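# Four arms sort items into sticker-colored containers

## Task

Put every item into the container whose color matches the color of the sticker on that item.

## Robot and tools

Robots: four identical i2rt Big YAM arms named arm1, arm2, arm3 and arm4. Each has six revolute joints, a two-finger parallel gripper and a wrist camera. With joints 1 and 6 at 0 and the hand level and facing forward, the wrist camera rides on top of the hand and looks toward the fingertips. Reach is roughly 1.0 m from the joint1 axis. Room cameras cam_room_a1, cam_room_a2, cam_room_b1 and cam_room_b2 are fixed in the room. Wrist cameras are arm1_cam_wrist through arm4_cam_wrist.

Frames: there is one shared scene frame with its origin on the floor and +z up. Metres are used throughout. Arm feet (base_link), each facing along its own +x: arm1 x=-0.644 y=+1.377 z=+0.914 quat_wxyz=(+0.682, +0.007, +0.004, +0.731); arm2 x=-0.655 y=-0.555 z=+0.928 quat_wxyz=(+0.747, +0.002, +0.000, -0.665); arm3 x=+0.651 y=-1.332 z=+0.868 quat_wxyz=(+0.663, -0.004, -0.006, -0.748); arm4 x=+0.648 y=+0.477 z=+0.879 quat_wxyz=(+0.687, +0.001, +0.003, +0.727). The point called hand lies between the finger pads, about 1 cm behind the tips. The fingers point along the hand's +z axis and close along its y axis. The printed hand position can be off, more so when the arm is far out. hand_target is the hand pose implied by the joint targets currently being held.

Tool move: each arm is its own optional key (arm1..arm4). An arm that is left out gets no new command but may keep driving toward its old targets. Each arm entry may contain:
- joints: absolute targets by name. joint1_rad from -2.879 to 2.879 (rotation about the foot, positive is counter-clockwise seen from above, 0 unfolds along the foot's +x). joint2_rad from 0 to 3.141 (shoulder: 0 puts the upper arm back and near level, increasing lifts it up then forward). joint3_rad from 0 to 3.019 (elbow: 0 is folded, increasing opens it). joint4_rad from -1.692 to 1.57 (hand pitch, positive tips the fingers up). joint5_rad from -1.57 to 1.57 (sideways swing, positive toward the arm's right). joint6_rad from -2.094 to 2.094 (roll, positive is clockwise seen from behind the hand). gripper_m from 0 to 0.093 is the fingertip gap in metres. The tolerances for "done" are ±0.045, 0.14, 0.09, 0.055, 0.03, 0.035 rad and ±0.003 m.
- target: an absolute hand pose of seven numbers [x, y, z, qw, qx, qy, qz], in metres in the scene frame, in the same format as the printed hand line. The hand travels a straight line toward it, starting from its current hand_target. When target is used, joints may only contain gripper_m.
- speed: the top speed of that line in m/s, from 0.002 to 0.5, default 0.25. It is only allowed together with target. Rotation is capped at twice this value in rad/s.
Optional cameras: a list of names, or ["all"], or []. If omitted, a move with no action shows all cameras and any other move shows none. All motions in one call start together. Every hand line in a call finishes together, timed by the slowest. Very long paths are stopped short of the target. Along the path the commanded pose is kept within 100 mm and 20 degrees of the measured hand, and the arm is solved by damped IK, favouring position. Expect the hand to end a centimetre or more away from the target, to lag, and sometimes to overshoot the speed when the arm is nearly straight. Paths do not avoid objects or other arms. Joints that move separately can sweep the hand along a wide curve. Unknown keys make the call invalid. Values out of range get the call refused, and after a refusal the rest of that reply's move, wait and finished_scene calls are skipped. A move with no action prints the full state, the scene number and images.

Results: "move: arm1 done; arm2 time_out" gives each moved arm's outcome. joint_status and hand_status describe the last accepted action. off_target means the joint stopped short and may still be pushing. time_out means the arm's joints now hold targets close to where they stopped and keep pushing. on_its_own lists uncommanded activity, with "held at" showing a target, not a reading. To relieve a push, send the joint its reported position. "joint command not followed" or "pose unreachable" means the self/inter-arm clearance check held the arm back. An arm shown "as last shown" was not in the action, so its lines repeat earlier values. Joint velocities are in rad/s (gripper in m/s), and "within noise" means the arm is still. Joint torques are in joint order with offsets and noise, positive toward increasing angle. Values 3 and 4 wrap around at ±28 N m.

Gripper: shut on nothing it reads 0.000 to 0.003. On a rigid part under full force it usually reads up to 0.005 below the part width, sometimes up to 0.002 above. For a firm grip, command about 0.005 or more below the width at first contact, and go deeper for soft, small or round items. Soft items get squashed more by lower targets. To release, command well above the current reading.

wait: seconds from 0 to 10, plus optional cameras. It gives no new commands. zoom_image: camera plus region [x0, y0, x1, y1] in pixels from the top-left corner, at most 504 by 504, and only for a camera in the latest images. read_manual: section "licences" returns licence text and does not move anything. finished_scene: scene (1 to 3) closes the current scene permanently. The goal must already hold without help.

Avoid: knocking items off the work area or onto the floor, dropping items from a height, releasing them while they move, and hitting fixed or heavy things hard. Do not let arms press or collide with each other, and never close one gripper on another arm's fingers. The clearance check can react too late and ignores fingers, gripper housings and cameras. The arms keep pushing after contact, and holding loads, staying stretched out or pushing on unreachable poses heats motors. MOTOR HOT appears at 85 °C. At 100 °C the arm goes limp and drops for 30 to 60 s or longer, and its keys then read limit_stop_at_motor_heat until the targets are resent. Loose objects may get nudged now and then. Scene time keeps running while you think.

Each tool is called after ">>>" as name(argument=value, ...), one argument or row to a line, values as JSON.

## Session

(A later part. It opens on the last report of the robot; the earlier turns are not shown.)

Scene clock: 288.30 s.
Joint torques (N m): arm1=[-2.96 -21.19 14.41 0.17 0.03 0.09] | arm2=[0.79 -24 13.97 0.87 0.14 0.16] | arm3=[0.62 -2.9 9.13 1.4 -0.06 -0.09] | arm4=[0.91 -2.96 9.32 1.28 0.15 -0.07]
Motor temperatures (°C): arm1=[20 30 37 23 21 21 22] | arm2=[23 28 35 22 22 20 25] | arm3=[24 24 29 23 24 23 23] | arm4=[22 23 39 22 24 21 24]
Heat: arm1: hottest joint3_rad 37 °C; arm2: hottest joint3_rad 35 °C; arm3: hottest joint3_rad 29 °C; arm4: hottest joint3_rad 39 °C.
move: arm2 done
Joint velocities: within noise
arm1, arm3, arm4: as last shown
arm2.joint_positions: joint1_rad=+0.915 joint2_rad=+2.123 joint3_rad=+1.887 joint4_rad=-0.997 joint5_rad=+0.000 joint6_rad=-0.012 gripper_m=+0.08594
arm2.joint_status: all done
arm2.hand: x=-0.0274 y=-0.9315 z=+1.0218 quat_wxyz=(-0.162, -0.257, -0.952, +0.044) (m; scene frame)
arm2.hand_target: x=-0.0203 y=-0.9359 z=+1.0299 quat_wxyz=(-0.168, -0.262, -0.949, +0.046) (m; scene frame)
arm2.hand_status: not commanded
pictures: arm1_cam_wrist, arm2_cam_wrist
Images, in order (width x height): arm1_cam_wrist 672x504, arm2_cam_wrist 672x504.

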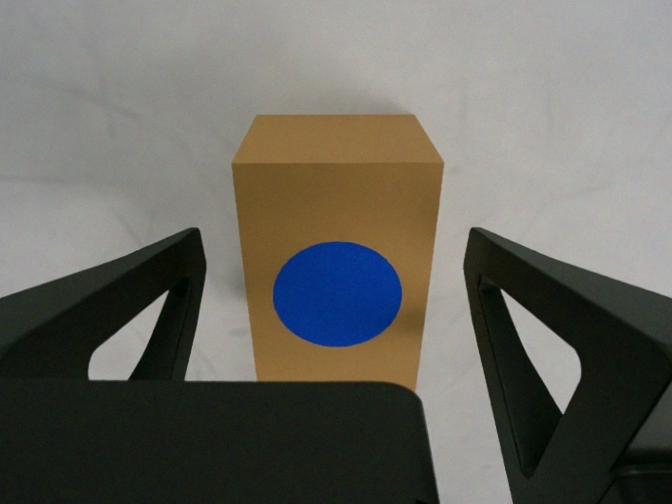

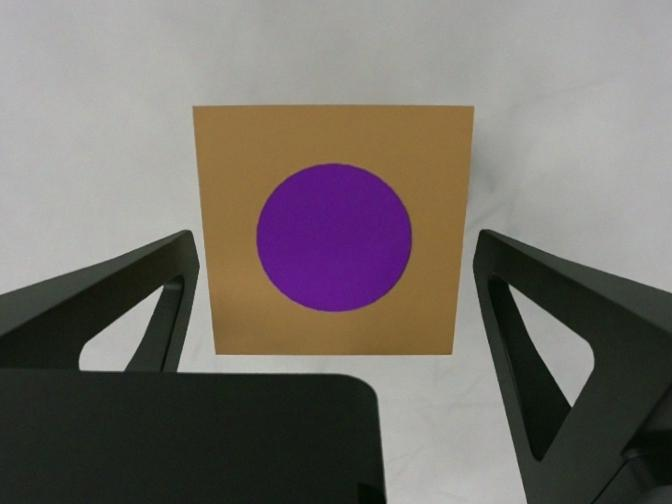

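>>> move(
  arm1={"target": [-0.055, 0.945, 1.12, 0.058, 0.3101, 0.9487, -0.019], "speed": 0.1},
  arm2={"target": [-0.040, -0.924, 1.115, 0.1674, 0.2616, 0.9494, -0.0461], "speed": 0.1},
  arm3={"joints": {"joint1_rad": -1.984, "joint2_rad": 1.021, "joint3_rad": 0.846, "joint4_rad": -0.785, "joint5_rad": 0, "joint6_rad": 0}},
  arm4={"joints": {"joint1_rad": 0.92, "joint2_rad": 1.021, "joint3_rad": 0.846, "joint4_rad": -0.785, "joint5_rad": 0, "joint6_rad": 0}},
  cameras=["arm1_cam_wrist", "arm2_cam_wrist", "arm3_cam_wrist", "arm4_cam_wrist"],
)

>>> move(
  arm1={"target": [-0.40, 1.20, 1.11, 0.0829, 0.3095, 0.9469, -0.0271], "speed": 0.25},
  arm2={"target": [-0.42, -0.695, 1.08, 0.1674, 0.2616, 0.9494, -0.0461], "speed": 0.25},
  cameras=["arm3_cam_wrist", "arm4_cam_wrist", "cam_room_b1"],
)

Scene clock: 302.70 s.
Joint torques (N m): arm1=[-3.25 -23.12 15.91 -0.02 -0.01 0.04] | arm2=[0.85 -24.41 15.72 0.77 0.13 0.18] | arm3=[0.97 -6.65 12.72 1.22 -0.04 -0.1] | arm4=[0.56 -5.36 11.64 1.07 0.15 -0.05]
Motor temperatures (°C): arm1=[20 30 38 23 21 21 22] | arm2=[23 28 37 22 22 20 24] | arm3=[24 24 29 23 24 23 23] | arm4=[22 23 39 22 24 21 24]
Heat: arm1: hottest joint3_rad 38 °C; arm2: hottest joint3_rad 37 °C; arm3: hottest joint3_rad 29 °C; arm4: hottest joint3_rad 39 °C.
move: arm1 off_target; arm2 off_target; arm3 done; arm4 done
Joint velocities: within noise
arm1.joint_positions: joint1_rad=-2.265 joint2_rad=+2.297 joint3_rad=+2.453 joint4_rad=-1.655 joint5_rad=-0.006 joint6_rad=-0.007 gripper_m=+0.07496
arm1.joint_status: not commanded
arm1.hand: x=-0.0577 y=+0.9562 z=+1.0841 quat_wxyz=(-0.027, -0.304, -0.952, +0.009) (m; scene frame)
arm1.hand_target: x=-0.0564 y=+0.9461 z=+1.1196 quat_wxyz=(-0.058, -0.310, -0.949, +0.019) (m; scene frame)
arm1.hand_status: off_target (0.038 m and 3.8 deg from the pose sent, 0.100 m and 1.7 deg at the start)
arm2.joint_positions: joint1_rad=+0.915 joint2_rad=+2.033 joint3_rad=+1.914 joint4_rad=-1.152 joint5_rad=+0.000 joint6_rad=-0.012 gripper_m=+0.08594
arm2.joint_status: not commanded
arm2.hand: x=-0.0514 y=-0.9175 z=+1.0853 quat_wxyz=(-0.144, -0.258, -0.955, +0.039) (m; scene frame)
arm2.hand_target: x=-0.0413 y=-0.9233 z=+1.1152 quat_wxyz=(-0.168, -0.262, -0.949, +0.046) (m; scene frame)
arm2.hand_status: off_target (0.032 m and 2.9 deg from the pose sent, 0.094 m and 0.9 deg at the start)
arm3.joint_positions: joint1_rad=-1.978 joint2_rad=+1.018 joint3_rad=+0.804 joint4_rad=-0.788 joint5_rad=+0.002 joint6_rad=+0.005 gripper_m=+0.09402
arm3.joint_status: all done
arm3.hand: x=+0.3162 y=-1.1329 z=+1.0631 quat_wxyz=(+0.067, -0.926, +0.255, +0.269) (m; scene frame)
arm3.hand_target: x=+0.3064 y=-1.1245 z=+1.0836 quat_wxyz=(+0.073, -0.921, +0.254, +0.288) (m; scene frame)
arm3.hand_status: not commanded
arm4.joint_positions: joint1_rad=+0.928 joint2_rad=+1.011 joint3_rad=+0.808 joint4_rad=-0.791 joint5_rad=-0.002 joint6_rad=+0.011 gripper_m=+0.09401
arm4.joint_status: all done
arm4.hand: x=+0.3260 y=+0.6926 z=+1.0822 quat_wxyz=(-0.077, +0.916, -0.282, -0.275) (m; scene frame)
arm4.hand_target: x=+0.3175 y=+0.7025 z=+1.0992 quat_wxyz=(-0.086, +0.911, -0.280, -0.289) (m; scene frame)
arm4.hand_status: not commanded
pictures: arm1_cam_wrist, arm2_cam_wrist, arm3_cam_wrist, arm4_cam_wrist
Images, in order (width x height): arm1_cam_wrist 672x504, arm2_cam_wrist 672x504, arm3_cam_wrist 672x504, arm4_cam_wrist 672x504.

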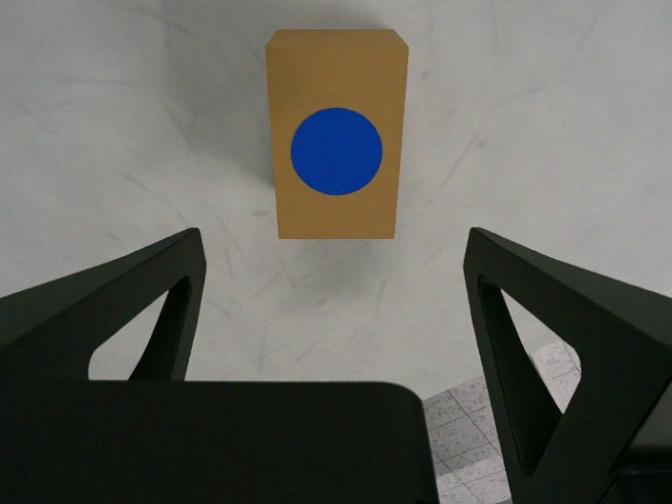

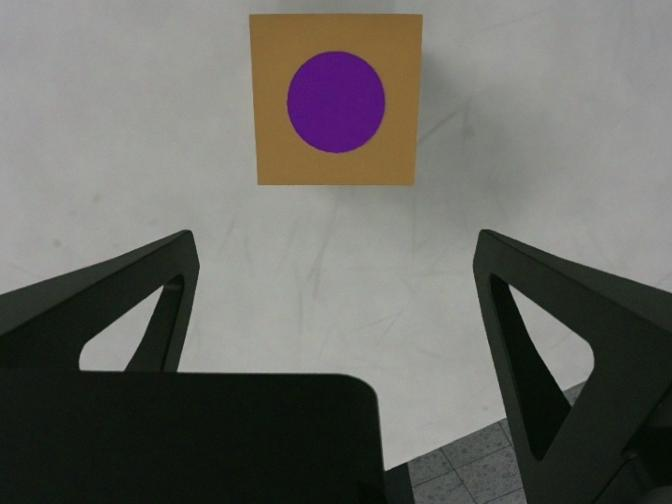

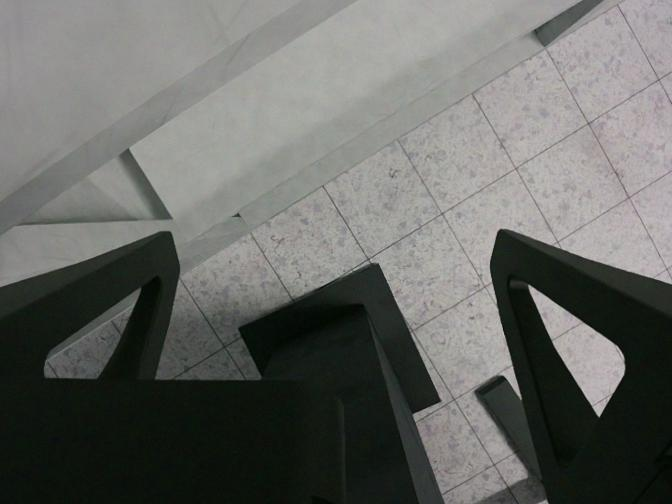

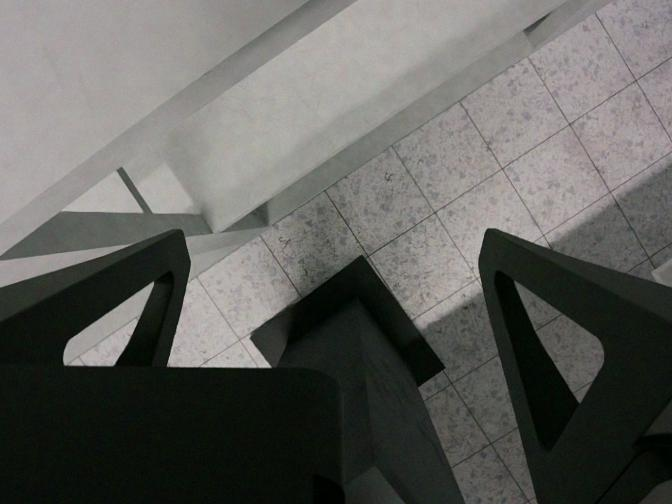

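Scene clock: 305.07 s.
Joint torques (N m): arm1=[-2.96 -2.37 11.19 0.46 -0.02 0.1] | arm2=[1.55 -3.78 10.3 0.96 0.16 0.22] | arm3=[0.85 -6.42 12.7 1.24 -0.04 -0.1] | arm4=[0.5 -5.54 11.62 1.16 0.16 -0.08]
Motor temperatures (°C): arm1=[20 30 38 23 21 21 22] | arm2=[23 28 37 22 22 20 24] | arm3=[24 24 29 23 24 23 23] | arm4=[22 23 39 22 24 21 24]
Heat: arm1: hottest joint3_rad 38 °C; arm2: hottest joint3_rad 37 °C; arm3: hottest joint3_rad 29 °C; arm4: hottest joint3_rad 39 °C.
move: arm1 done; arm2 done
Joint velocities: within noise
arm1.joint_positions: joint1_rad=-2.265 joint2_rad=+0.989 joint3_rad=+0.882 joint4_rad=-1.265 joint5_rad=-0.006 joint6_rad=-0.007 gripper_m=+0.07496
arm1.joint_status: not commanded
arm1.hand: x=-0.3976 y=+1.2020 z=+1.1101 quat_wxyz=(-0.087, -0.303, -0.949, +0.029) (m; scene frame)
arm1.hand_target: x=-0.4000 y=+1.2000 z=+1.1101 quat_wxyz=(-0.083, -0.309, -0.947, +0.027) (m; scene frame)
arm1.hand_status: done (0.003 m and 1.0 deg from the pose sent, 0.421 m and 6.8 deg at the start)
arm2.joint_positions: joint1_rad=+0.916 joint2_rad=+0.815 joint3_rad=+0.648 joint4_rad=-1.028 joint5_rad=+0.003 joint6_rad=-0.008 gripper_m=+0.08594
arm2.joint_status: not commanded
arm2.hand: x=-0.4160 y=-0.6997 z=+1.0867 quat_wxyz=(-0.180, -0.258, -0.948, +0.050) (m; scene frame)
arm2.hand_target: x=-0.4200 y=-0.6951 z=+1.0801 quat_wxyz=(-0.167, -0.261, -0.949, +0.046) (m; scene frame)
arm2.hand_status: done (0.009 m and 1.6 deg from the pose sent, 0.431 m and 2.9 deg at the start)
arm3, arm4: as last shown
pictures: arm3_cam_wrist, arm4_cam_wrist, cam_room_b1
Images, in order (width x height): arm3_cam_wrist 672x504, arm4_cam_wrist 672x504, cam_room_b1 672x504.

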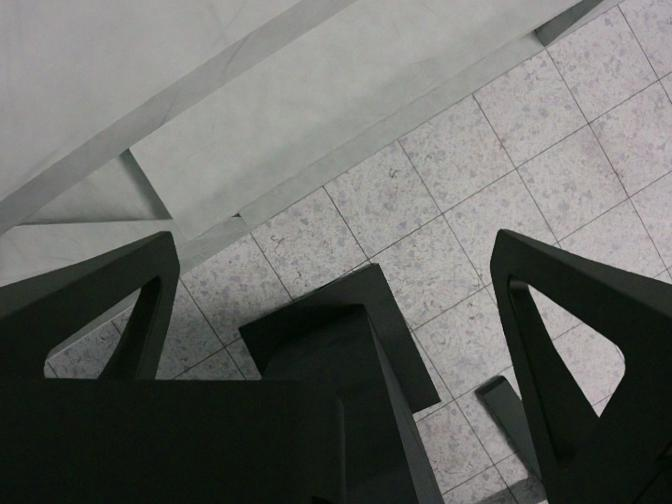

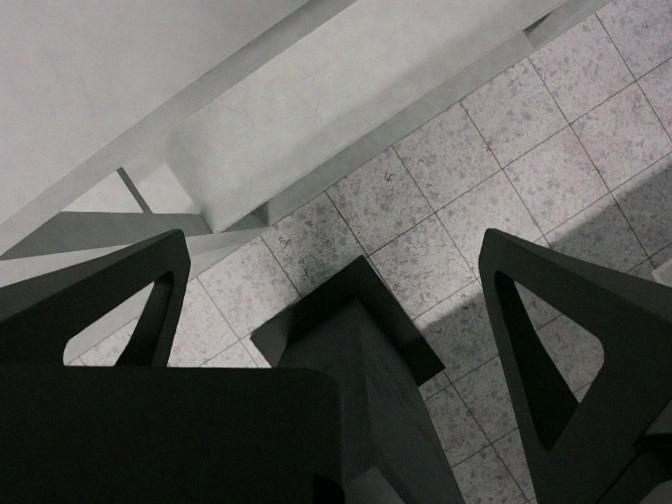

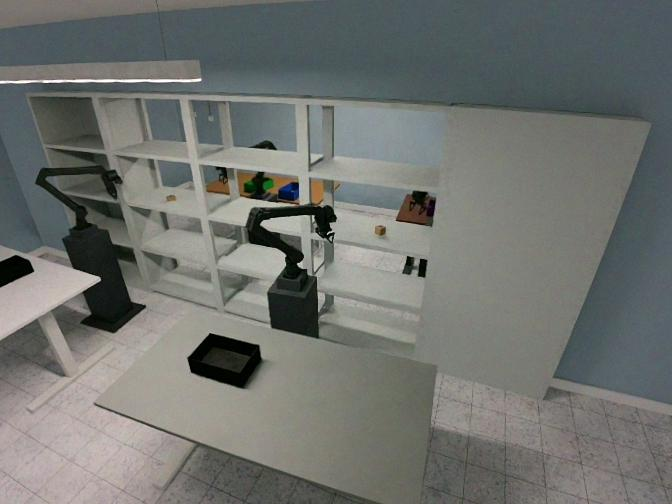

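>>> move(
  arm4={"target": [-0.015, 0.932, 1.10, 0.0934, -0.9065, 0.2963, 0.2858], "speed": 0.2},
  arm3={"target": [0.015, -0.964, 1.10, 0.0687, -0.9312, 0.2565, 0.2495], "speed": 0.2},
  cameras=["arm3_cam_wrist", "arm4_cam_wrist"],
)

Scene clock: 318.70 s.
Joint torques (N m): arm1=[-2.73 -1.79 11.25 0.4 -0.03 0.05] | arm2=[1.44 -3.55 10.32 0.98 0.16 0.22] | arm3=[2.43 -22.24 14.15 0.58 0.13 0.01] | arm4=[0.44 -23.3 13 0.68 0.23 0.22]
Motor temperatures (°C): arm1=[20 28 37 23 21 21 22] | arm2=[23 28 35 22 22 20 24] | arm3=[24 24 31 23 24 23 23] | arm4=[22 23 40 22 24 21 24]
Heat: arm1: hottest joint3_rad 37 °C; arm2: hottest joint3_rad 35 °C; arm3: hottest joint3_rad 31 °C; arm4: hottest joint3_rad 40 °C.
move: arm3 off_target; arm4 off_target
Joint velocities: within noise
arm1, arm2: as last shown
arm3.joint_positions: joint1_rad=-1.978 joint2_rad=+1.935 joint3_rad=+1.872 joint4_rad=-1.015 joint5_rad=+0.018 joint6_rad=+0.007 gripper_m=+0.09402
arm3.joint_status: not commanded
arm3.hand: x=+0.0317 y=-0.9634 z=+1.0791 quat_wxyz=(+0.065, -0.935, +0.260, +0.231) (m; scene frame)
arm3.hand_target: x=+0.0162 y=-0.9647 z=+1.1001 quat_wxyz=(+0.069, -0.931, +0.257, +0.250) (m; scene frame)
arm3.hand_status: off_target (0.027 m and 2.3 deg from the pose sent, 0.347 m and 2.3 deg at the start)
arm4.joint_positions: joint1_rad=+0.928 joint2_rad=+2.103 joint3_rad=+2.088 joint4_rad=-0.966 joint5_rad=+0.023 joint6_rad=+0.014 gripper_m=+0.09401
arm4.joint_status: not commanded
arm4.hand: x=-0.0086 y=+0.9204 z=+1.0908 quat_wxyz=(-0.090, +0.913, -0.287, -0.277) (m; scene frame)
arm4.hand_target: x=-0.0143 y=+0.9315 z=+1.0999 quat_wxyz=(-0.094, +0.906, -0.296, -0.286) (m; scene frame)
arm4.hand_status: off_target (0.016 m and 1.7 deg from the pose sent, 0.417 m and 2.9 deg at the start)
pictures: arm3_cam_wrist, arm4_cam_wrist
Images, in order (width x height): arm3_cam_wrist 672x504, arm4_cam_wrist 672x504.

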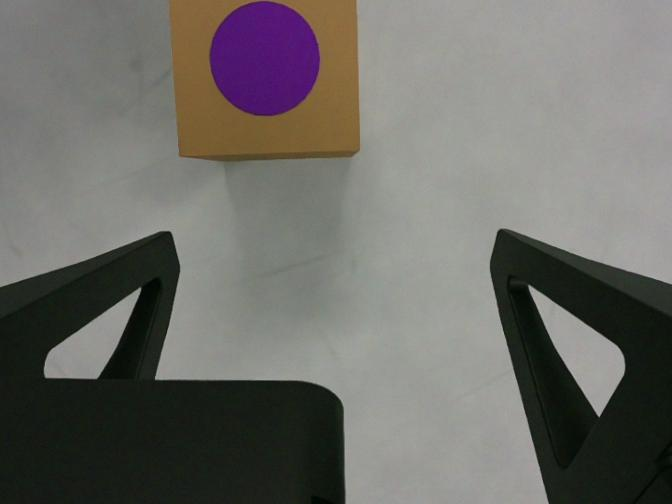

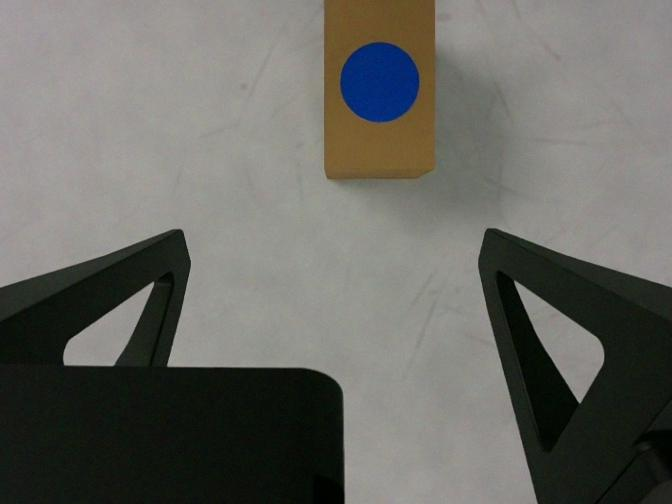

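>>> move(
  arm4={"target": [-0.038, 0.971, 1.052, 0.0934, -0.9065, 0.2963, 0.2858], "speed": 0.1},
  arm3={"target": [-0.025, -0.965, 1.090, 0.0687, -0.9312, 0.2565, 0.2495], "speed": 0.1},
  cameras=["arm3_cam_wrist", "arm4_cam_wrist"],
)

Scene clock: 336.27 s.
Joint torques (N m): arm1=[-2.61 -2.67 11.23 0.4 0.01 0.06] | arm2=[1.55 -3.66 10.32 0.95 0.15 0.22] | arm3=[2.26 -23.41 14.17 0.58 0.14 0.04] | arm4=[0.44 -25.17 12.92 1.02 -0.06 -0.04]
Motor temperatures (°C): arm1=[20 27 37 23 21 21 22] | arm2=[23 27 34 22 22 20 23] | arm3=[24 25 32 23 24 23 23] | arm4=[22 26 44 22 24 21 24]
Heat: arm1: hottest joint3_rad 37 °C; arm2: hottest joint3_rad 34 °C; arm3: hottest joint3_rad 32 °C; arm4: hottest joint3_rad 44 °C.
move: arm3 off_target; arm4 off_target
Joint velocities: within noise
arm1, arm2: as last shown
arm3.joint_positions: joint1_rad=-1.947 joint2_rad=+2.042 joint3_rad=+2.020 joint4_rad=-1.053 joint5_rad=+0.033 joint6_rad=+0.032 gripper_m=+0.09402
arm3.joint_status: not commanded
arm3.hand: x=-0.0091 y=-0.9639 z=+1.0719 quat_wxyz=(+0.066, -0.935, +0.259, +0.232) (m; scene frame)
arm3.hand_target: x=-0.0239 y=-0.9657 z=+1.0901 quat_wxyz=(+0.069, -0.931, +0.256, +0.250) (m; scene frame)
arm3.hand_status: off_target (0.024 m and 2.1 deg from the pose sent, 0.058 m and 2.3 deg at the start)
arm4.joint_positions: joint1_rad=+0.897 joint2_rad=+2.258 joint3_rad=+2.230 joint4_rad=-0.966 joint5_rad=+0.015 joint6_rad=+0.014 gripper_m=+0.09401
arm4.joint_status: not commanded
arm4.hand: x=-0.0278 y=+0.9618 z=+1.0427 quat_wxyz=(-0.089, +0.910, -0.300, -0.271) (m; scene frame)
arm4.hand_target: x=-0.0370 y=+0.9705 z=+1.0520 quat_wxyz=(-0.094, +0.906, -0.296, -0.286) (m; scene frame)
arm4.hand_status: off_target (0.017 m and 1.8 deg from the pose sent, 0.070 m and 1.6 deg at the start)
pictures: arm3_cam_wrist, arm4_cam_wrist
Images, in order (width x height): arm3_cam_wrist 672x504, arm4_cam_wrist 672x504.

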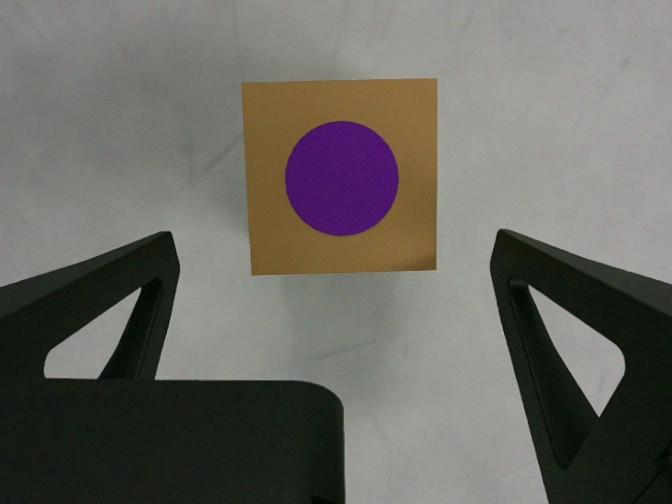

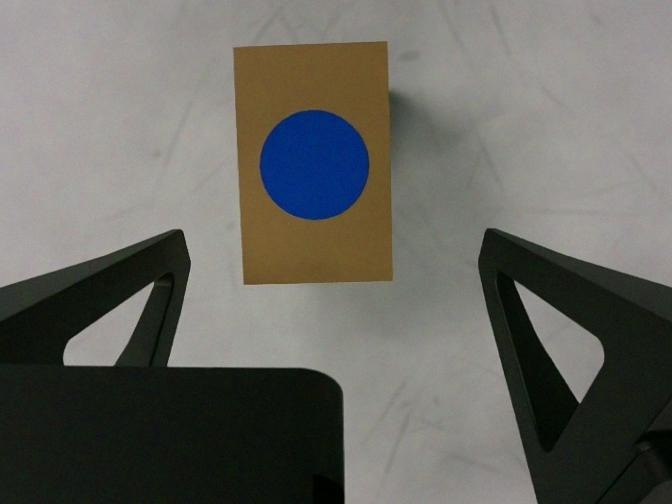

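>>> move(
  arm4={"target": [-0.061, 0.980, 1.021, 0.0934, -0.9065, 0.2963, 0.2858], "speed": 0.06},
  arm3={"target": [-0.041, -0.953, 1.057, 0.0687, -0.9312, 0.2565, 0.2495], "speed": 0.06},
  cameras=["arm3_cam_wrist", "arm4_cam_wrist"],
)

Scene clock: 348.93 s.
Joint torques (N m): arm1=[-2.26 -2.61 11.15 0.38 -0.06 0.06] | arm2=[1.44 -3.72 10.29 0.95 0.15 0.23] | arm3=[2.02 -24.7 14.05 1.47 0.04 -0.03] | arm4=[1.26 -25.99 12.97 0.77 0.09 0.03]
Motor temperatures (°C): arm1=[20 27 36 23 21 21 22] | arm2=[23 27 34 22 22 20 23] | arm3=[24 26 34 23 24 23 23] | arm4=[22 28 43 22 24 21 24]
Heat: arm1: hottest joint3_rad 36 °C; arm2: hottest joint3_rad 34 °C; arm3: hottest joint3_rad 34 °C; arm4: hottest joint3_rad 43 °C.
move: arm3 off_target; arm4 off_target
Joint velocities: within noise
arm1, arm2: as last shown
arm3.joint_positions: joint1_rad=-1.947 joint2_rad=+2.110 joint3_rad=+2.044 joint4_rad=-1.033 joint5_rad=+0.033 joint6_rad=+0.032 gripper_m=+0.09402
arm3.joint_status: not commanded
arm3.hand: x=-0.0218 y=-0.9575 z=+1.0361 quat_wxyz=(+0.063, -0.938, +0.259, +0.221) (m; scene frame)
arm3.hand_target: x=-0.0394 y=-0.9539 z=+1.0574 quat_wxyz=(+0.069, -0.931, +0.257, +0.250) (m; scene frame)
arm3.hand_status: off_target (0.029 m and 3.4 deg from the pose sent, 0.037 m and 2.1 deg at the start)
arm4.joint_positions: joint1_rad=+0.897 joint2_rad=+2.357 joint3_rad=+2.341 joint4_rad=-0.966 joint5_rad=+0.016 joint6_rad=+0.014 gripper_m=+0.09401
arm4.joint_status: not commanded
arm4.hand: x=-0.0489 y=+0.9768 z=+1.0186 quat_wxyz=(-0.091, +0.908, -0.300, -0.277) (m; scene frame)
arm4.hand_target: x=-0.0602 y=+0.9795 z=+1.0211 quat_wxyz=(-0.094, +0.906, -0.296, -0.286) (m; scene frame)
arm4.hand_status: off_target (0.013 m and 1.2 deg from the pose sent, 0.044 m and 1.8 deg at the start)
pictures: arm3_cam_wrist, arm4_cam_wrist
Images, in order (width x height): arm3_cam_wrist 672x504, arm4_cam_wrist 672x504.

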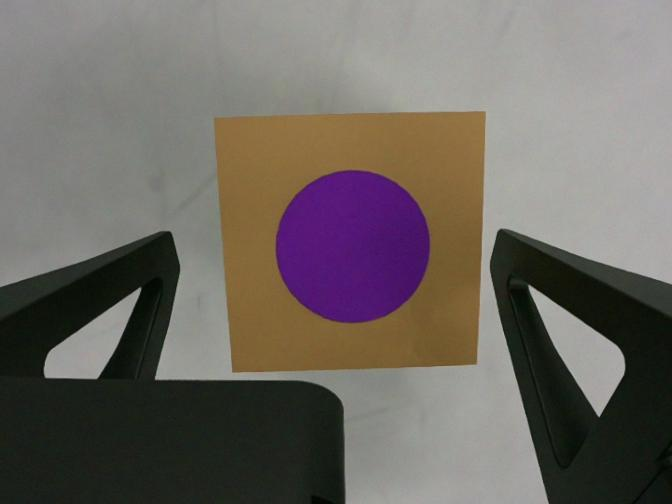

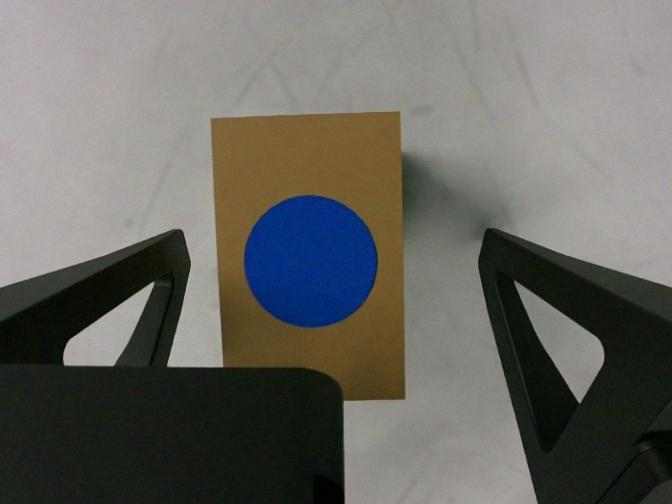

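>>> move(
  arm4={"joints": {"gripper_m": 0.036}},
  arm3={"joints": {"gripper_m": 0.046}},
)

>>> move(
  arm4={"target": [-0.045, 0.970, 1.10, 0.0934, -0.9065, 0.2963, 0.2858], "speed": 0.1},
  arm3={"target": [-0.015, -0.962, 1.12, 0.0687, -0.9312, 0.2565, 0.2495], "speed": 0.1},
  cameras=["arm3_cam_wrist", "arm4_cam_wrist"],
)

Scene clock: 357.70 s.
Joint torques (N m): arm1=[-2.84 -2.32 11.12 0.39 0.01 0.05] | arm2=[1.44 -3.6 10.3 0.96 0.16 0.22] | arm3=[1.96 -24.64 14.02 1.48 0.03 -0.01] | arm4=[1.67 -25.47 12.85 0.72 0.07 0.03]
Motor temperatures (°C): arm1=[20 26 36 23 21 21 22] | arm2=[23 27 34 22 22 20 23] | arm3=[24 26 35 23 24 23 23] | arm4=[22 28 45 22 24 21 24]
Heat: arm1: hottest joint3_rad 36 °C; arm2: hottest joint3_rad 34 °C; arm3: hottest joint3_rad 35 °C; arm4: hottest joint3_rad 45 °C.
move: arm3 off_target; arm4 off_target
Joint velocities: within noise
arm1, arm2: as last shown
arm3.joint_positions: joint1_rad=-1.947 joint2_rad=+2.110 joint3_rad=+2.044 joint4_rad=-1.033 joint5_rad=+0.034 joint6_rad=+0.032 gripper_m=+0.05292
arm3.joint_status: gripper_m off_target (ended at +0.05295, target +0.04600)
arm3.hand: x=-0.0218 y=-0.9574 z=+1.0361 quat_wxyz=(+0.063, -0.938, +0.259, +0.221) (m; scene frame)
arm3.hand_target: x=-0.0394 y=-0.9540 z=+1.0573 quat_wxyz=(+0.069, -0.931, +0.256, +0.250) (m; scene frame)
arm3.hand_status: not commanded
arm4.joint_positions: joint1_rad=+0.897 joint2_rad=+2.357 joint3_rad=+2.341 joint4_rad=-0.966 joint5_rad=+0.016 joint6_rad=+0.014 gripper_m=+0.04439
arm4.joint_status: gripper_m off_target (ended at +0.04441, target +0.03600)
arm4.hand: x=-0.0490 y=+0.9768 z=+1.0188 quat_wxyz=(-0.091, +0.908, -0.300, -0.277) (m; scene frame)
arm4.hand_target: x=-0.0602 y=+0.9795 z=+1.0210 quat_wxyz=(-0.094, +0.906, -0.296, -0.286) (m; scene frame)
arm4.hand_status: not commanded
pictures: none

Scene clock: 359.27 s.
Joint torques (N m): arm1=[-2.78 -2.26 11.17 0.38 -0.06 0.08] | arm2=[1.49 -3.72 10.29 0.95 0.16 0.22] | arm3=[1.67 -26.29 14.12 0.66 -0.04 -0.07] | arm4=[1.2 -29.8 12.98 0.55 0.05 0.03]
Motor temperatures (°C): arm1=[20 26 36 23 21 21 22] | arm2=[23 27 34 22 22 20 23] | arm3=[24 26 35 23 24 23 23] | arm4=[22 28 45 22 24 21 25]
Heat: arm1: hottest joint3_rad 36 °C; arm2: hottest joint3_rad 34 °C; arm3: hottest joint3_rad 35 °C; arm4: hottest joint3_rad 45 °C.
move: arm3 off_target; arm4 off_target
Joint velocities: within noise
arm1, arm2: as last shown
arm3.joint_positions: joint1_rad=-1.947 joint2_rad=+2.048 joint3_rad=+2.061 joint4_rad=-1.120 joint5_rad=+0.034 joint6_rad=+0.032 gripper_m=+0.05292
arm3.joint_status: not commanded
arm3.hand: x=-0.0047 y=-0.9661 z=+1.0805 quat_wxyz=(+0.063, -0.939, +0.260, +0.217) (m; scene frame)
arm3.hand_target: x=-0.0131 y=-0.9630 z=+1.1201 quat_wxyz=(+0.069, -0.931, +0.256, +0.250) (m; scene frame)
arm3.hand_status: off_target (0.041 m and 3.9 deg from the pose sent, 0.084 m and 3.4 deg at the start)
arm4.joint_positions: joint1_rad=+0.897 joint2_rad=+2.340 joint3_rad=+2.423 joint4_rad=-1.111 joint5_rad=+0.016 joint6_rad=+0.014 gripper_m=+0.04439
arm4.joint_status: not commanded
arm4.hand: x=-0.0367 y=+0.9683 z=+1.0552 quat_wxyz=(-0.085, +0.915, -0.302, -0.255) (m; scene frame)
arm4.hand_target: x=-0.0432 y=+0.9689 z=+1.0997 quat_wxyz=(-0.094, +0.906, -0.296, -0.286) (m; scene frame)
arm4.hand_status: off_target (0.046 m and 3.8 deg from the pose sent, 0.082 m and 1.1 deg at the start)
pictures: arm3_cam_wrist, arm4_cam_wrist
Images, in order (width x height): arm3_cam_wrist 672x504, arm4_cam_wrist 672x504.

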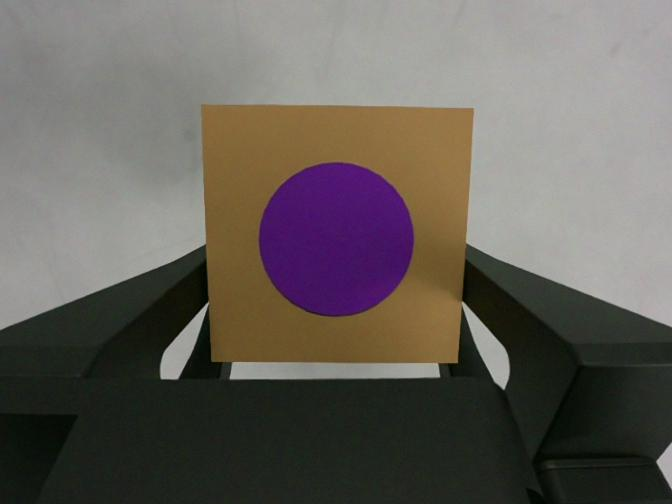

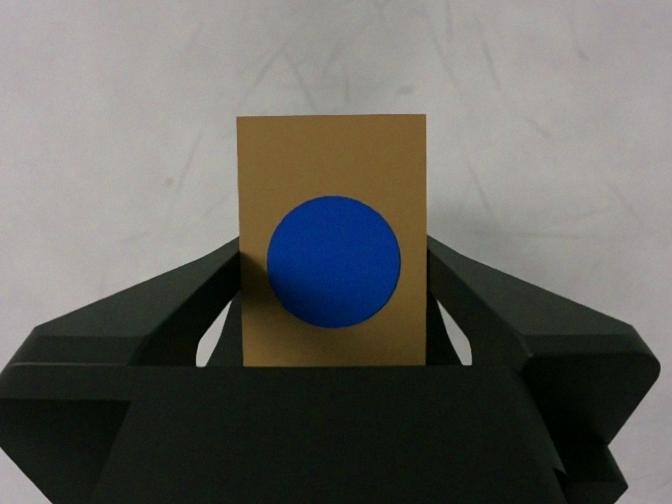

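>>> move(
  arm4={"target": [0.32, 0.700, 1.09, 0.0934, -0.9065, 0.2963, 0.2858], "speed": 0.25},
  arm3={"target": [0.34, -1.145, 1.09, 0.0687, -0.9312, 0.2565, 0.2495], "speed": 0.25},
)

>>> move(
  arm4={"joints": {"joint2_rad": 0.72, "joint3_rad": 0.54, "joint4_rad": -0.78, "joint5_rad": 0, "joint6_rad": 0}},
  arm3={"joints": {"joint2_rad": 0.72, "joint3_rad": 0.54, "joint4_rad": -0.85, "joint5_rad": 0, "joint6_rad": 0}},
)

>>> move(
  arm4={"joints": {"joint1_rad": -1.85}},
  arm3={"joints": {"joint1_rad": 1.79}},
  cameras=["arm3_cam_wrist", "arm4_cam_wrist"],
)

Scene clock: 373.13 s.
Joint torques (N m): arm1=[-2.49 -2.2 11.08 0.44 -0.03 0.05] | arm2=[1.49 -3.66 10.32 0.98 0.15 0.21] | arm3=[0.21 -5.89 9.35 0.9 -0.07 -0.13] | arm4=[1.14 -6.71 9.54 0.72 0.22 0.17]
Motor temperatures (°C): arm1=[20 26 36 23 21 21 22] | arm2=[23 26 34 22 22 20 23] | arm3=[24 26 35 23 24 23 24] | arm4=[22 28 44 22 24 21 25]
Heat: arm1: hottest joint3_rad 36 °C; arm2: hottest joint3_rad 34 °C; arm3: hottest joint3_rad 35 °C; arm4: hottest joint3_rad 44 °C.
move: arm3 done; arm4 done
Joint velocities: within noise
arm1, arm2: as last shown
arm3.joint_positions: joint1_rad=-1.959 joint2_rad=+0.942 joint3_rad=+0.845 joint4_rad=-0.937 joint5_rad=+0.019 joint6_rad=+0.014 gripper_m=+0.05292
arm3.joint_status: not commanded
arm3.hand: x=+0.3373 y=-1.1492 z=+1.0912 quat_wxyz=(+0.068, -0.931, +0.254, +0.252) (m; scene frame)
arm3.hand_target: x=+0.3399 y=-1.1451 z=+1.0900 quat_wxyz=(+0.069, -0.931, +0.256, +0.250) (m; scene frame)
arm3.hand_status: done (0.005 m and 0.5 deg from the pose sent, 0.389 m and 3.9 deg at the start)
arm4.joint_positions: joint1_rad=+0.930 joint2_rad=+1.015 joint3_rad=+0.811 joint4_rad=-0.758 joint5_rad=+0.032 joint6_rad=+0.028 gripper_m=+0.04439
arm4.joint_status: not commanded
arm4.hand: x=+0.3222 y=+0.7014 z=+1.0875 quat_wxyz=(-0.095, +0.907, -0.293, -0.286) (m; scene frame)
arm4.hand_target: x=+0.3201 y=+0.7001 z=+1.0900 quat_wxyz=(-0.093, +0.907, -0.296, -0.286) (m; scene frame)
arm4.hand_status: done (0.004 m and 0.5 deg from the pose sent, 0.448 m and 3.8 deg at the start)
pictures: none

Scene clock: 374.23 s.
Joint torques (N m): arm1=[-2.61 -2.37 11.22 0.53 -0.01 0.03] | arm2=[1.49 -3.84 10.3 0.95 0.16 0.21] | arm3=[0.38 -1.79 9.62 1.59 -0.08 -0.12] | arm4=[1.26 -2.37 9.68 0.88 -0.07 -0.09]
Motor temperatures (°C): arm1=[20 26 36 23 21 21 22] | arm2=[23 26 34 22 22 20 23] | arm3=[24 26 35 23 24 23 24] | arm4=[22 28 44 22 24 21 25]
Heat: arm1: hottest joint3_rad 36 °C; arm2: hottest joint3_rad 34 °C; arm3: hottest joint3_rad 35 °C; arm4: hottest joint3_rad 44 °C.
move: arm3 done; arm4 done
Joint velocities: within noise
arm1, arm2: as last shown
arm3.joint_positions: joint1_rad=-1.960 joint2_rad=+0.718 joint3_rad=+0.535 joint4_rad=-0.865 joint5_rad=+0.003 joint6_rad=+0.008 gripper_m=+0.05292
arm3.joint_status: all done
arm3.hand: x=+0.4061 y=-1.1918 z=+1.0120 quat_wxyz=(+0.059, -0.934, +0.249, +0.248) (m; scene frame)
arm3.hand_target: x=+0.4040 y=-1.1863 z=+1.0156 quat_wxyz=(+0.063, -0.931, +0.251, +0.256) (m; scene frame)
arm3.hand_status: not commanded
arm4.joint_positions: joint1_rad=+0.931 joint2_rad=+0.722 joint3_rad=+0.531 joint4_rad=-0.776 joint5_rad=+0.004 joint6_rad=+0.015 gripper_m=+0.04439
arm4.joint_status: all done
arm4.hand: x=+0.4004 y=+0.6431 z=+1.0345 quat_wxyz=(-0.083, +0.912, -0.283, -0.286) (m; scene frame)
arm4.hand_target: x=+0.3974 y=+0.6418 z=+1.0395 quat_wxyz=(-0.083, +0.914, -0.272, -0.290) (m; scene frame)
arm4.hand_status: not commanded
pictures: none

Scene clock: 376.83 s.
Joint torques (N m): arm1=[-2.67 -2.61 10.97 0.46 -0.01 0.06] | arm2=[1.44 -3.6 10.3 0.96 0.15 0.22] | arm3=[1.85 -1.9 9.63 1.29 0.13 -0.11] | arm4=[0.79 -2.26 9.66 0.91 -0.02 -0.08]
Motor temperatures (°C): arm1=[20 26 36 23 21 21 22] | arm2=[23 26 34 22 22 20 23] | arm3=[24 26 34 23 24 23 24] | arm4=[22 28 44 22 24 21 25]
Heat: arm1: hottest joint3_rad 36 °C; arm2: hottest joint3_rad 34 °C; arm3: hottest joint3_rad 34 °C; arm4: hottest joint3_rad 44 °C.
move: arm3 done; arm4 done
Joint velocities: within noise
arm1.joint_positions: joint1_rad=-2.265 joint2_rad=+0.989 joint3_rad=+0.882 joint4_rad=-1.265 joint5_rad=-0.006 joint6_rad=-0.007 gripper_m=+0.07496
arm1.joint_status: not commanded
arm1.hand: x=-0.3976 y=+1.2020 z=+1.1101 quat_wxyz=(-0.087, -0.303, -0.949, +0.029) (m; scene frame)
arm1.hand_target: x=-0.4000 y=+1.2000 z=+1.1101 quat_wxyz=(-0.083, -0.309, -0.947, +0.027) (m; scene frame)
arm1.hand_status: not commanded
arm2.joint_positions: joint1_rad=+0.916 joint2_rad=+0.815 joint3_rad=+0.648 joint4_rad=-1.028 joint5_rad=+0.003 joint6_rad=-0.008 gripper_m=+0.08594
arm2.joint_status: not commanded
arm2.hand: x=-0.4160 y=-0.6997 z=+1.0867 quat_wxyz=(-0.180, -0.258, -0.948, +0.050) (m; scene frame)
arm2.hand_target: x=-0.4200 y=-0.6951 z=+1.0801 quat_wxyz=(-0.167, -0.261, -0.949, +0.046) (m; scene frame)
arm2.hand_status: not commanded
arm3.joint_positions: joint1_rad=+1.780 joint2_rad=+0.718 joint3_rad=+0.535 joint4_rad=-0.856 joint5_rad=-0.002 joint6_rad=+0.006 gripper_m=+0.05304
arm3.joint_status: all done
arm3.hand: x=+0.9324 y=-1.3048 z=+1.0153 quat_wxyz=(-0.263, +0.042, -0.964, -0.007) (m; scene frame)
arm3.hand_target: x=+0.9348 y=-1.3021 z=+1.0177 quat_wxyz=(-0.267, +0.049, -0.962, -0.006) (m; scene frame)
arm3.hand_status: not commanded
arm4.joint_positions: joint1_rad=-1.849 joint2_rad=+0.722 joint3_rad=+0.531 joint4_rad=-0.776 joint5_rad=+0.002 joint6_rad=+0.012 gripper_m=+0.04448
arm4.joint_status: all done
arm4.hand: x=+0.9392 y=+0.4114 z=+1.0328 quat_wxyz=(-0.293, -0.111, -0.949, +0.034) (m; scene frame)
arm4.hand_target: x=+0.9410 y=+0.4111 z=+1.0377 quat_wxyz=(-0.297, -0.106, -0.948, +0.035) (m; scene frame)
arm4.hand_status: not commanded
pictures: arm3_cam_wrist, arm4_cam_wrist
Images, in order (width x height): arm3_cam_wrist 672x504, arm4_cam_wrist 672x504.

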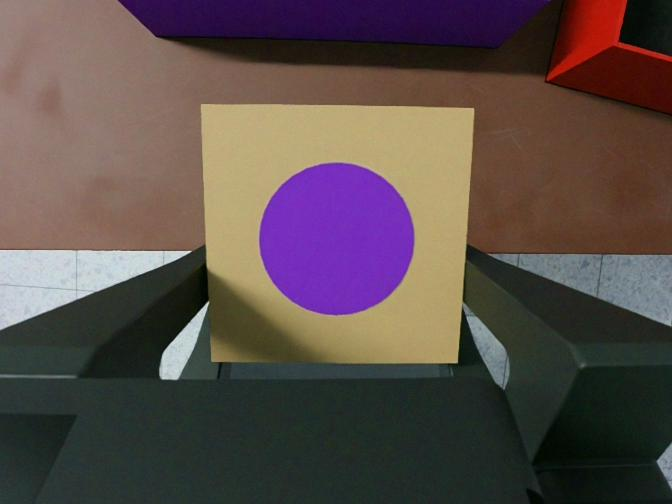

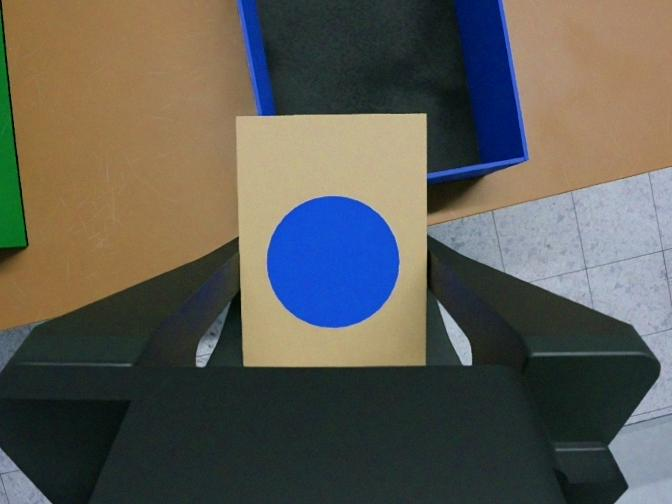

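>>> move(
  arm4={"target": [1.115, 0.346, 0.87, 0.2977, 0.1352, 0.9441, -0.0426], "speed": 0.2},
  arm3={"target": [1.192, -1.280, 0.90, 0.2585, -0.0464, 0.9647, 0.0124], "speed": 0.2},
  cameras=["arm3_cam_wrist", "arm4_cam_wrist"],
)

Scene clock: 405.83 s.
Joint torques (N m): arm1=[-2.84 -2.73 11.14 0.44 -0.02 0.07] | arm2=[1.44 -3.78 10.3 0.98 0.16 0.22] | arm3=[1.2 -15.09 10.39 1.44 -0.07 -0.09] | arm4=[-0.21 -12.16 7.87 1.59 0.17 0.06]
Motor temperatures (°C): arm1=[20 25 36 23 21 21 22] | arm2=[23 26 34 22 22 20 23] | arm3=[24 25 33 23 24 23 24] | arm4=[22 26 40 22 24 21 26]
Heat: arm1: hottest joint3_rad 36 °C; arm2: hottest joint3_rad 34 °C; arm3: hottest joint3_rad 33 °C; arm4: hottest joint3_rad 40 °C.
move: arm3 off_target; arm4 off_target
Joint velocities: within noise
arm1, arm2: as last shown
arm3.joint_positions: joint1_rad=+1.780 joint2_rad=+1.681 joint3_rad=+0.919 joint4_rad=-0.342 joint5_rad=-0.012 joint6_rad=+0.006 gripper_m=+0.05304
arm3.joint_status: not commanded
arm3.hand: x=+1.1680 y=-1.2840 z=+0.8821 quat_wxyz=(-0.232, +0.043, -0.972, -0.010) (m; scene frame)
arm3.hand_target: x=+1.1908 y=-1.2801 z=+0.9007 quat_wxyz=(-0.259, +0.046, -0.965, -0.012) (m; scene frame)
arm3.hand_status: off_target (0.030 m and 3.2 deg from the pose sent, 0.285 m and 1.0 deg at the start)
arm4.joint_positions: joint1_rad=-1.892 joint2_rad=+1.633 joint3_rad=+0.666 joint4_rad=-0.038 joint5_rad=+0.001 joint6_rad=+0.012 gripper_m=+0.04448
arm4.joint_status: not commanded
arm4.hand: x=+1.0948 y=+0.3556 z=+0.8581 quat_wxyz=(-0.275, -0.132, -0.952, +0.037) (m; scene frame)
arm4.hand_target: x=+1.1141 y=+0.3462 z=+0.8707 quat_wxyz=(-0.298, -0.135, -0.944, +0.043) (m; scene frame)
arm4.hand_status: off_target (0.025 m and 2.8 deg from the pose sent, 0.248 m and 3.0 deg at the start)
pictures: arm3_cam_wrist, arm4_cam_wrist
Images, in order (width x height): arm3_cam_wrist 672x504, arm4_cam_wrist 672x504.

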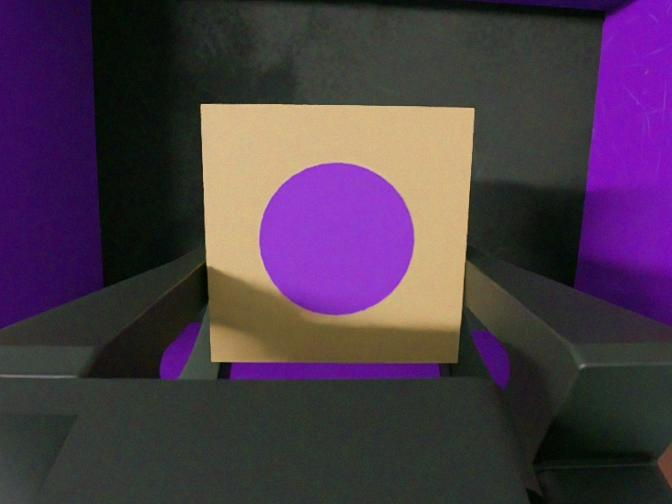

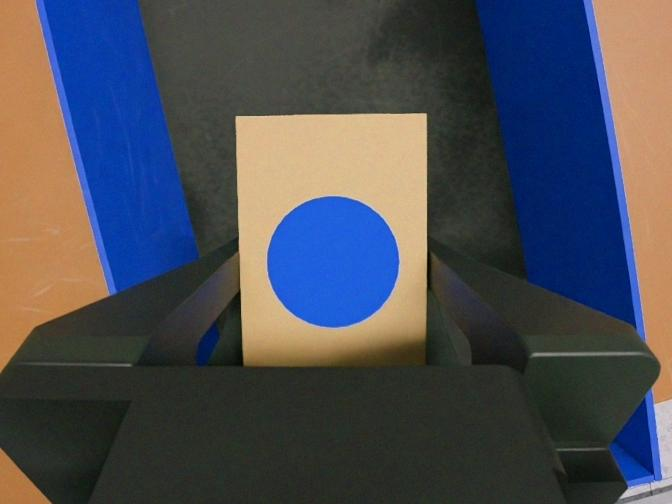

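>>> move(
  arm4={"target": [1.120, 0.343, 0.79, 0.2977, 0.1352, 0.9441, -0.0426], "speed": 0.12},
  arm3={"target": [1.200, -1.278, 0.82, 0.2585, -0.0464, 0.9647, 0.0124], "speed": 0.12},
  cameras=["arm3_cam_wrist", "arm4_cam_wrist"],
)

>>> move(
  arm4={"target": [1.120, 0.343, 0.758, 0.2977, 0.1352, 0.9441, -0.0426], "speed": 0.06},
  arm3={"target": [1.200, -1.278, 0.785, 0.2585, -0.0464, 0.9647, 0.0124], "speed": 0.06},
  cameras=["arm3_cam_wrist", "arm4_cam_wrist"],
)

Scene clock: 414.93 s.
Joint torques (N m): arm1=[-2.61 -2.14 11.07 0.46 -0.03 0.07] | arm2=[1.38 -3.66 10.3 0.99 0.15 0.23] | arm3=[1.55 -16.56 7.66 1.62 0.03 -0.04] | arm4=[0.09 -13.22 5.64 1.61 0.14 0.03]
Motor temperatures (°C): arm1=[20 25 36 23 21 21 22] | arm2=[23 26 34 22 22 20 23] | arm3=[24 25 33 23 24 23 24] | arm4=[22 25 39 22 24 21 26]
Heat: arm1: hottest joint3_rad 36 °C; arm2: hottest joint3_rad 34 °C; arm3: hottest joint3_rad 33 °C; arm4: hottest joint3_rad 39 °C.
move: arm3 off_target; arm4 off_target
Joint velocities: within noise
arm1, arm2: as last shown
arm3.joint_positions: joint1_rad=+1.780 joint2_rad=+1.866 joint3_rad=+0.919 joint4_rad=-0.138 joint5_rad=-0.012 joint6_rad=+0.006 gripper_m=+0.05304
arm3.joint_status: not commanded
arm3.hand: x=+1.1849 y=-1.2835 z=+0.8113 quat_wxyz=(-0.240, +0.043, -0.970, -0.010) (m; scene frame)
arm3.hand_target: x=+1.1996 y=-1.2780 z=+0.8204 quat_wxyz=(-0.259, +0.046, -0.965, -0.012) (m; scene frame)
arm3.hand_status: off_target (0.018 m and 2.2 deg from the pose sent, 0.070 m and 3.2 deg at the start)
arm4.joint_positions: joint1_rad=-1.894 joint2_rad=+1.875 joint3_rad=+0.674 joint4_rad=+0.209 joint5_rad=+0.001 joint6_rad=+0.012 gripper_m=+0.04448
arm4.joint_status: not commanded
arm4.hand: x=+1.1042 y=+0.3516 z=+0.7850 quat_wxyz=(-0.281, -0.133, -0.950, +0.039) (m; scene frame)
arm4.hand_target: x=+1.1195 y=+0.3432 z=+0.7906 quat_wxyz=(-0.298, -0.135, -0.944, +0.043) (m; scene frame)
arm4.hand_status: off_target (0.019 m and 2.1 deg from the pose sent, 0.074 m and 2.8 deg at the start)
pictures: arm3_cam_wrist, arm4_cam_wrist
Images, in order (width x height): arm3_cam_wrist 672x504, arm4_cam_wrist 672x504.

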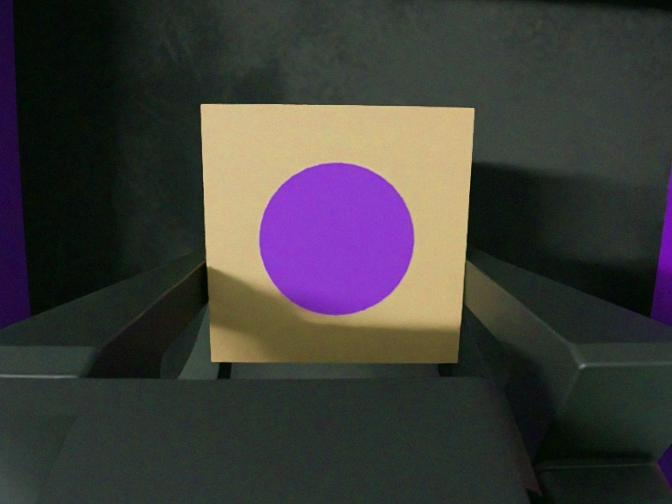

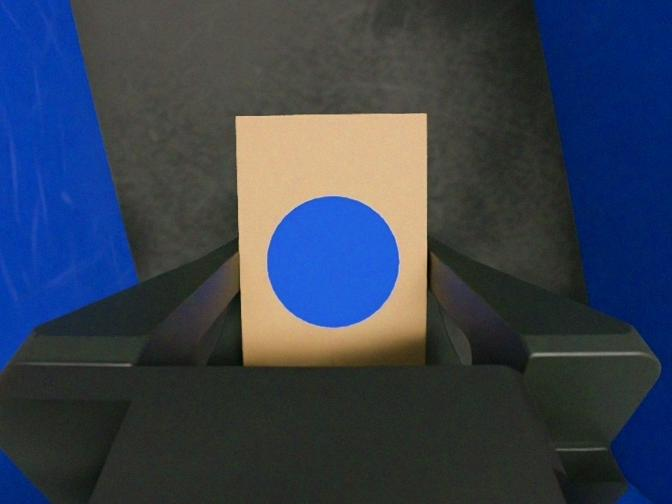

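Scene clock: 416.13 s.
Joint torques (N m): arm1=[-2.2 -2.32 11.19 0.44 -0.04 0.06] | arm2=[1.44 -3.66 10.32 0.96 0.15 0.22] | arm3=[1.61 -16.56 6.68 1.68 0.04 -0.03] | arm4=[0.38 -13.63 5.08 1.68 0.14 0.03]
Motor temperatures (°C): arm1=[20 25 36 23 21 21 22] | arm2=[23 26 34 22 22 20 23] | arm3=[24 25 33 23 24 23 24] | arm4=[22 25 39 22 24 21 26]
Heat: arm1: hottest joint3_rad 36 °C; arm2: hottest joint3_rad 34 °C; arm3: hottest joint3_rad 33 °C; arm4: hottest joint3_rad 39 °C.
move: arm3 off_target; arm4 off_target
Joint velocities: within noise
arm1, arm2: as last shown
arm3.joint_positions: joint1_rad=+1.780 joint2_rad=+1.945 joint3_rad=+0.919 joint4_rad=-0.050 joint5_rad=-0.012 joint6_rad=+0.006 gripper_m=+0.05304
arm3.joint_status: not commanded
arm3.hand: x=+1.1883 y=-1.2836 z=+0.7809 quat_wxyz=(-0.245, +0.043, -0.968, -0.011) (m; scene frame)
arm3.hand_target: x=+1.1998 y=-1.2780 z=+0.7853 quat_wxyz=(-0.259, +0.046, -0.965, -0.012) (m; scene frame)
arm3.hand_status: off_target (0.014 m and 1.7 deg from the pose sent, 0.031 m and 2.2 deg at the start)
arm4.joint_positions: joint1_rad=-1.894 joint2_rad=+1.971 joint3_rad=+0.684 joint4_rad=+0.301 joint5_rad=+0.001 joint6_rad=+0.012 gripper_m=+0.04448
arm4.joint_status: not commanded
arm4.hand: x=+1.1061 y=+0.3509 z=+0.7566 quat_wxyz=(-0.284, -0.133, -0.949, +0.039) (m; scene frame)
arm4.hand_target: x=+1.1195 y=+0.3432 z=+0.7585 quat_wxyz=(-0.298, -0.135, -0.944, +0.043) (m; scene frame)
arm4.hand_status: off_target (0.016 m and 1.8 deg from the pose sent, 0.032 m and 2.1 deg at the start)
pictures: arm3_cam_wrist, arm4_cam_wrist
Images, in order (width x height): arm3_cam_wrist 672x504, arm4_cam_wrist 672x504.

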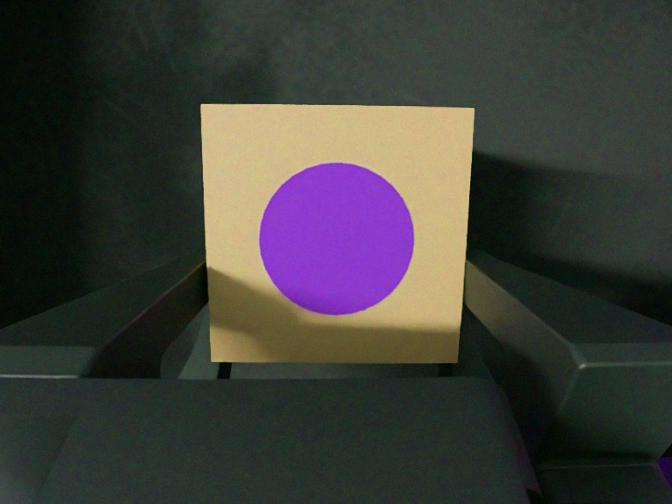

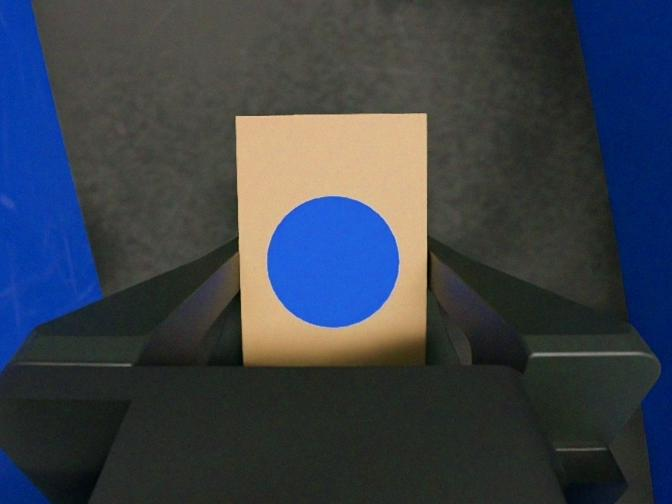

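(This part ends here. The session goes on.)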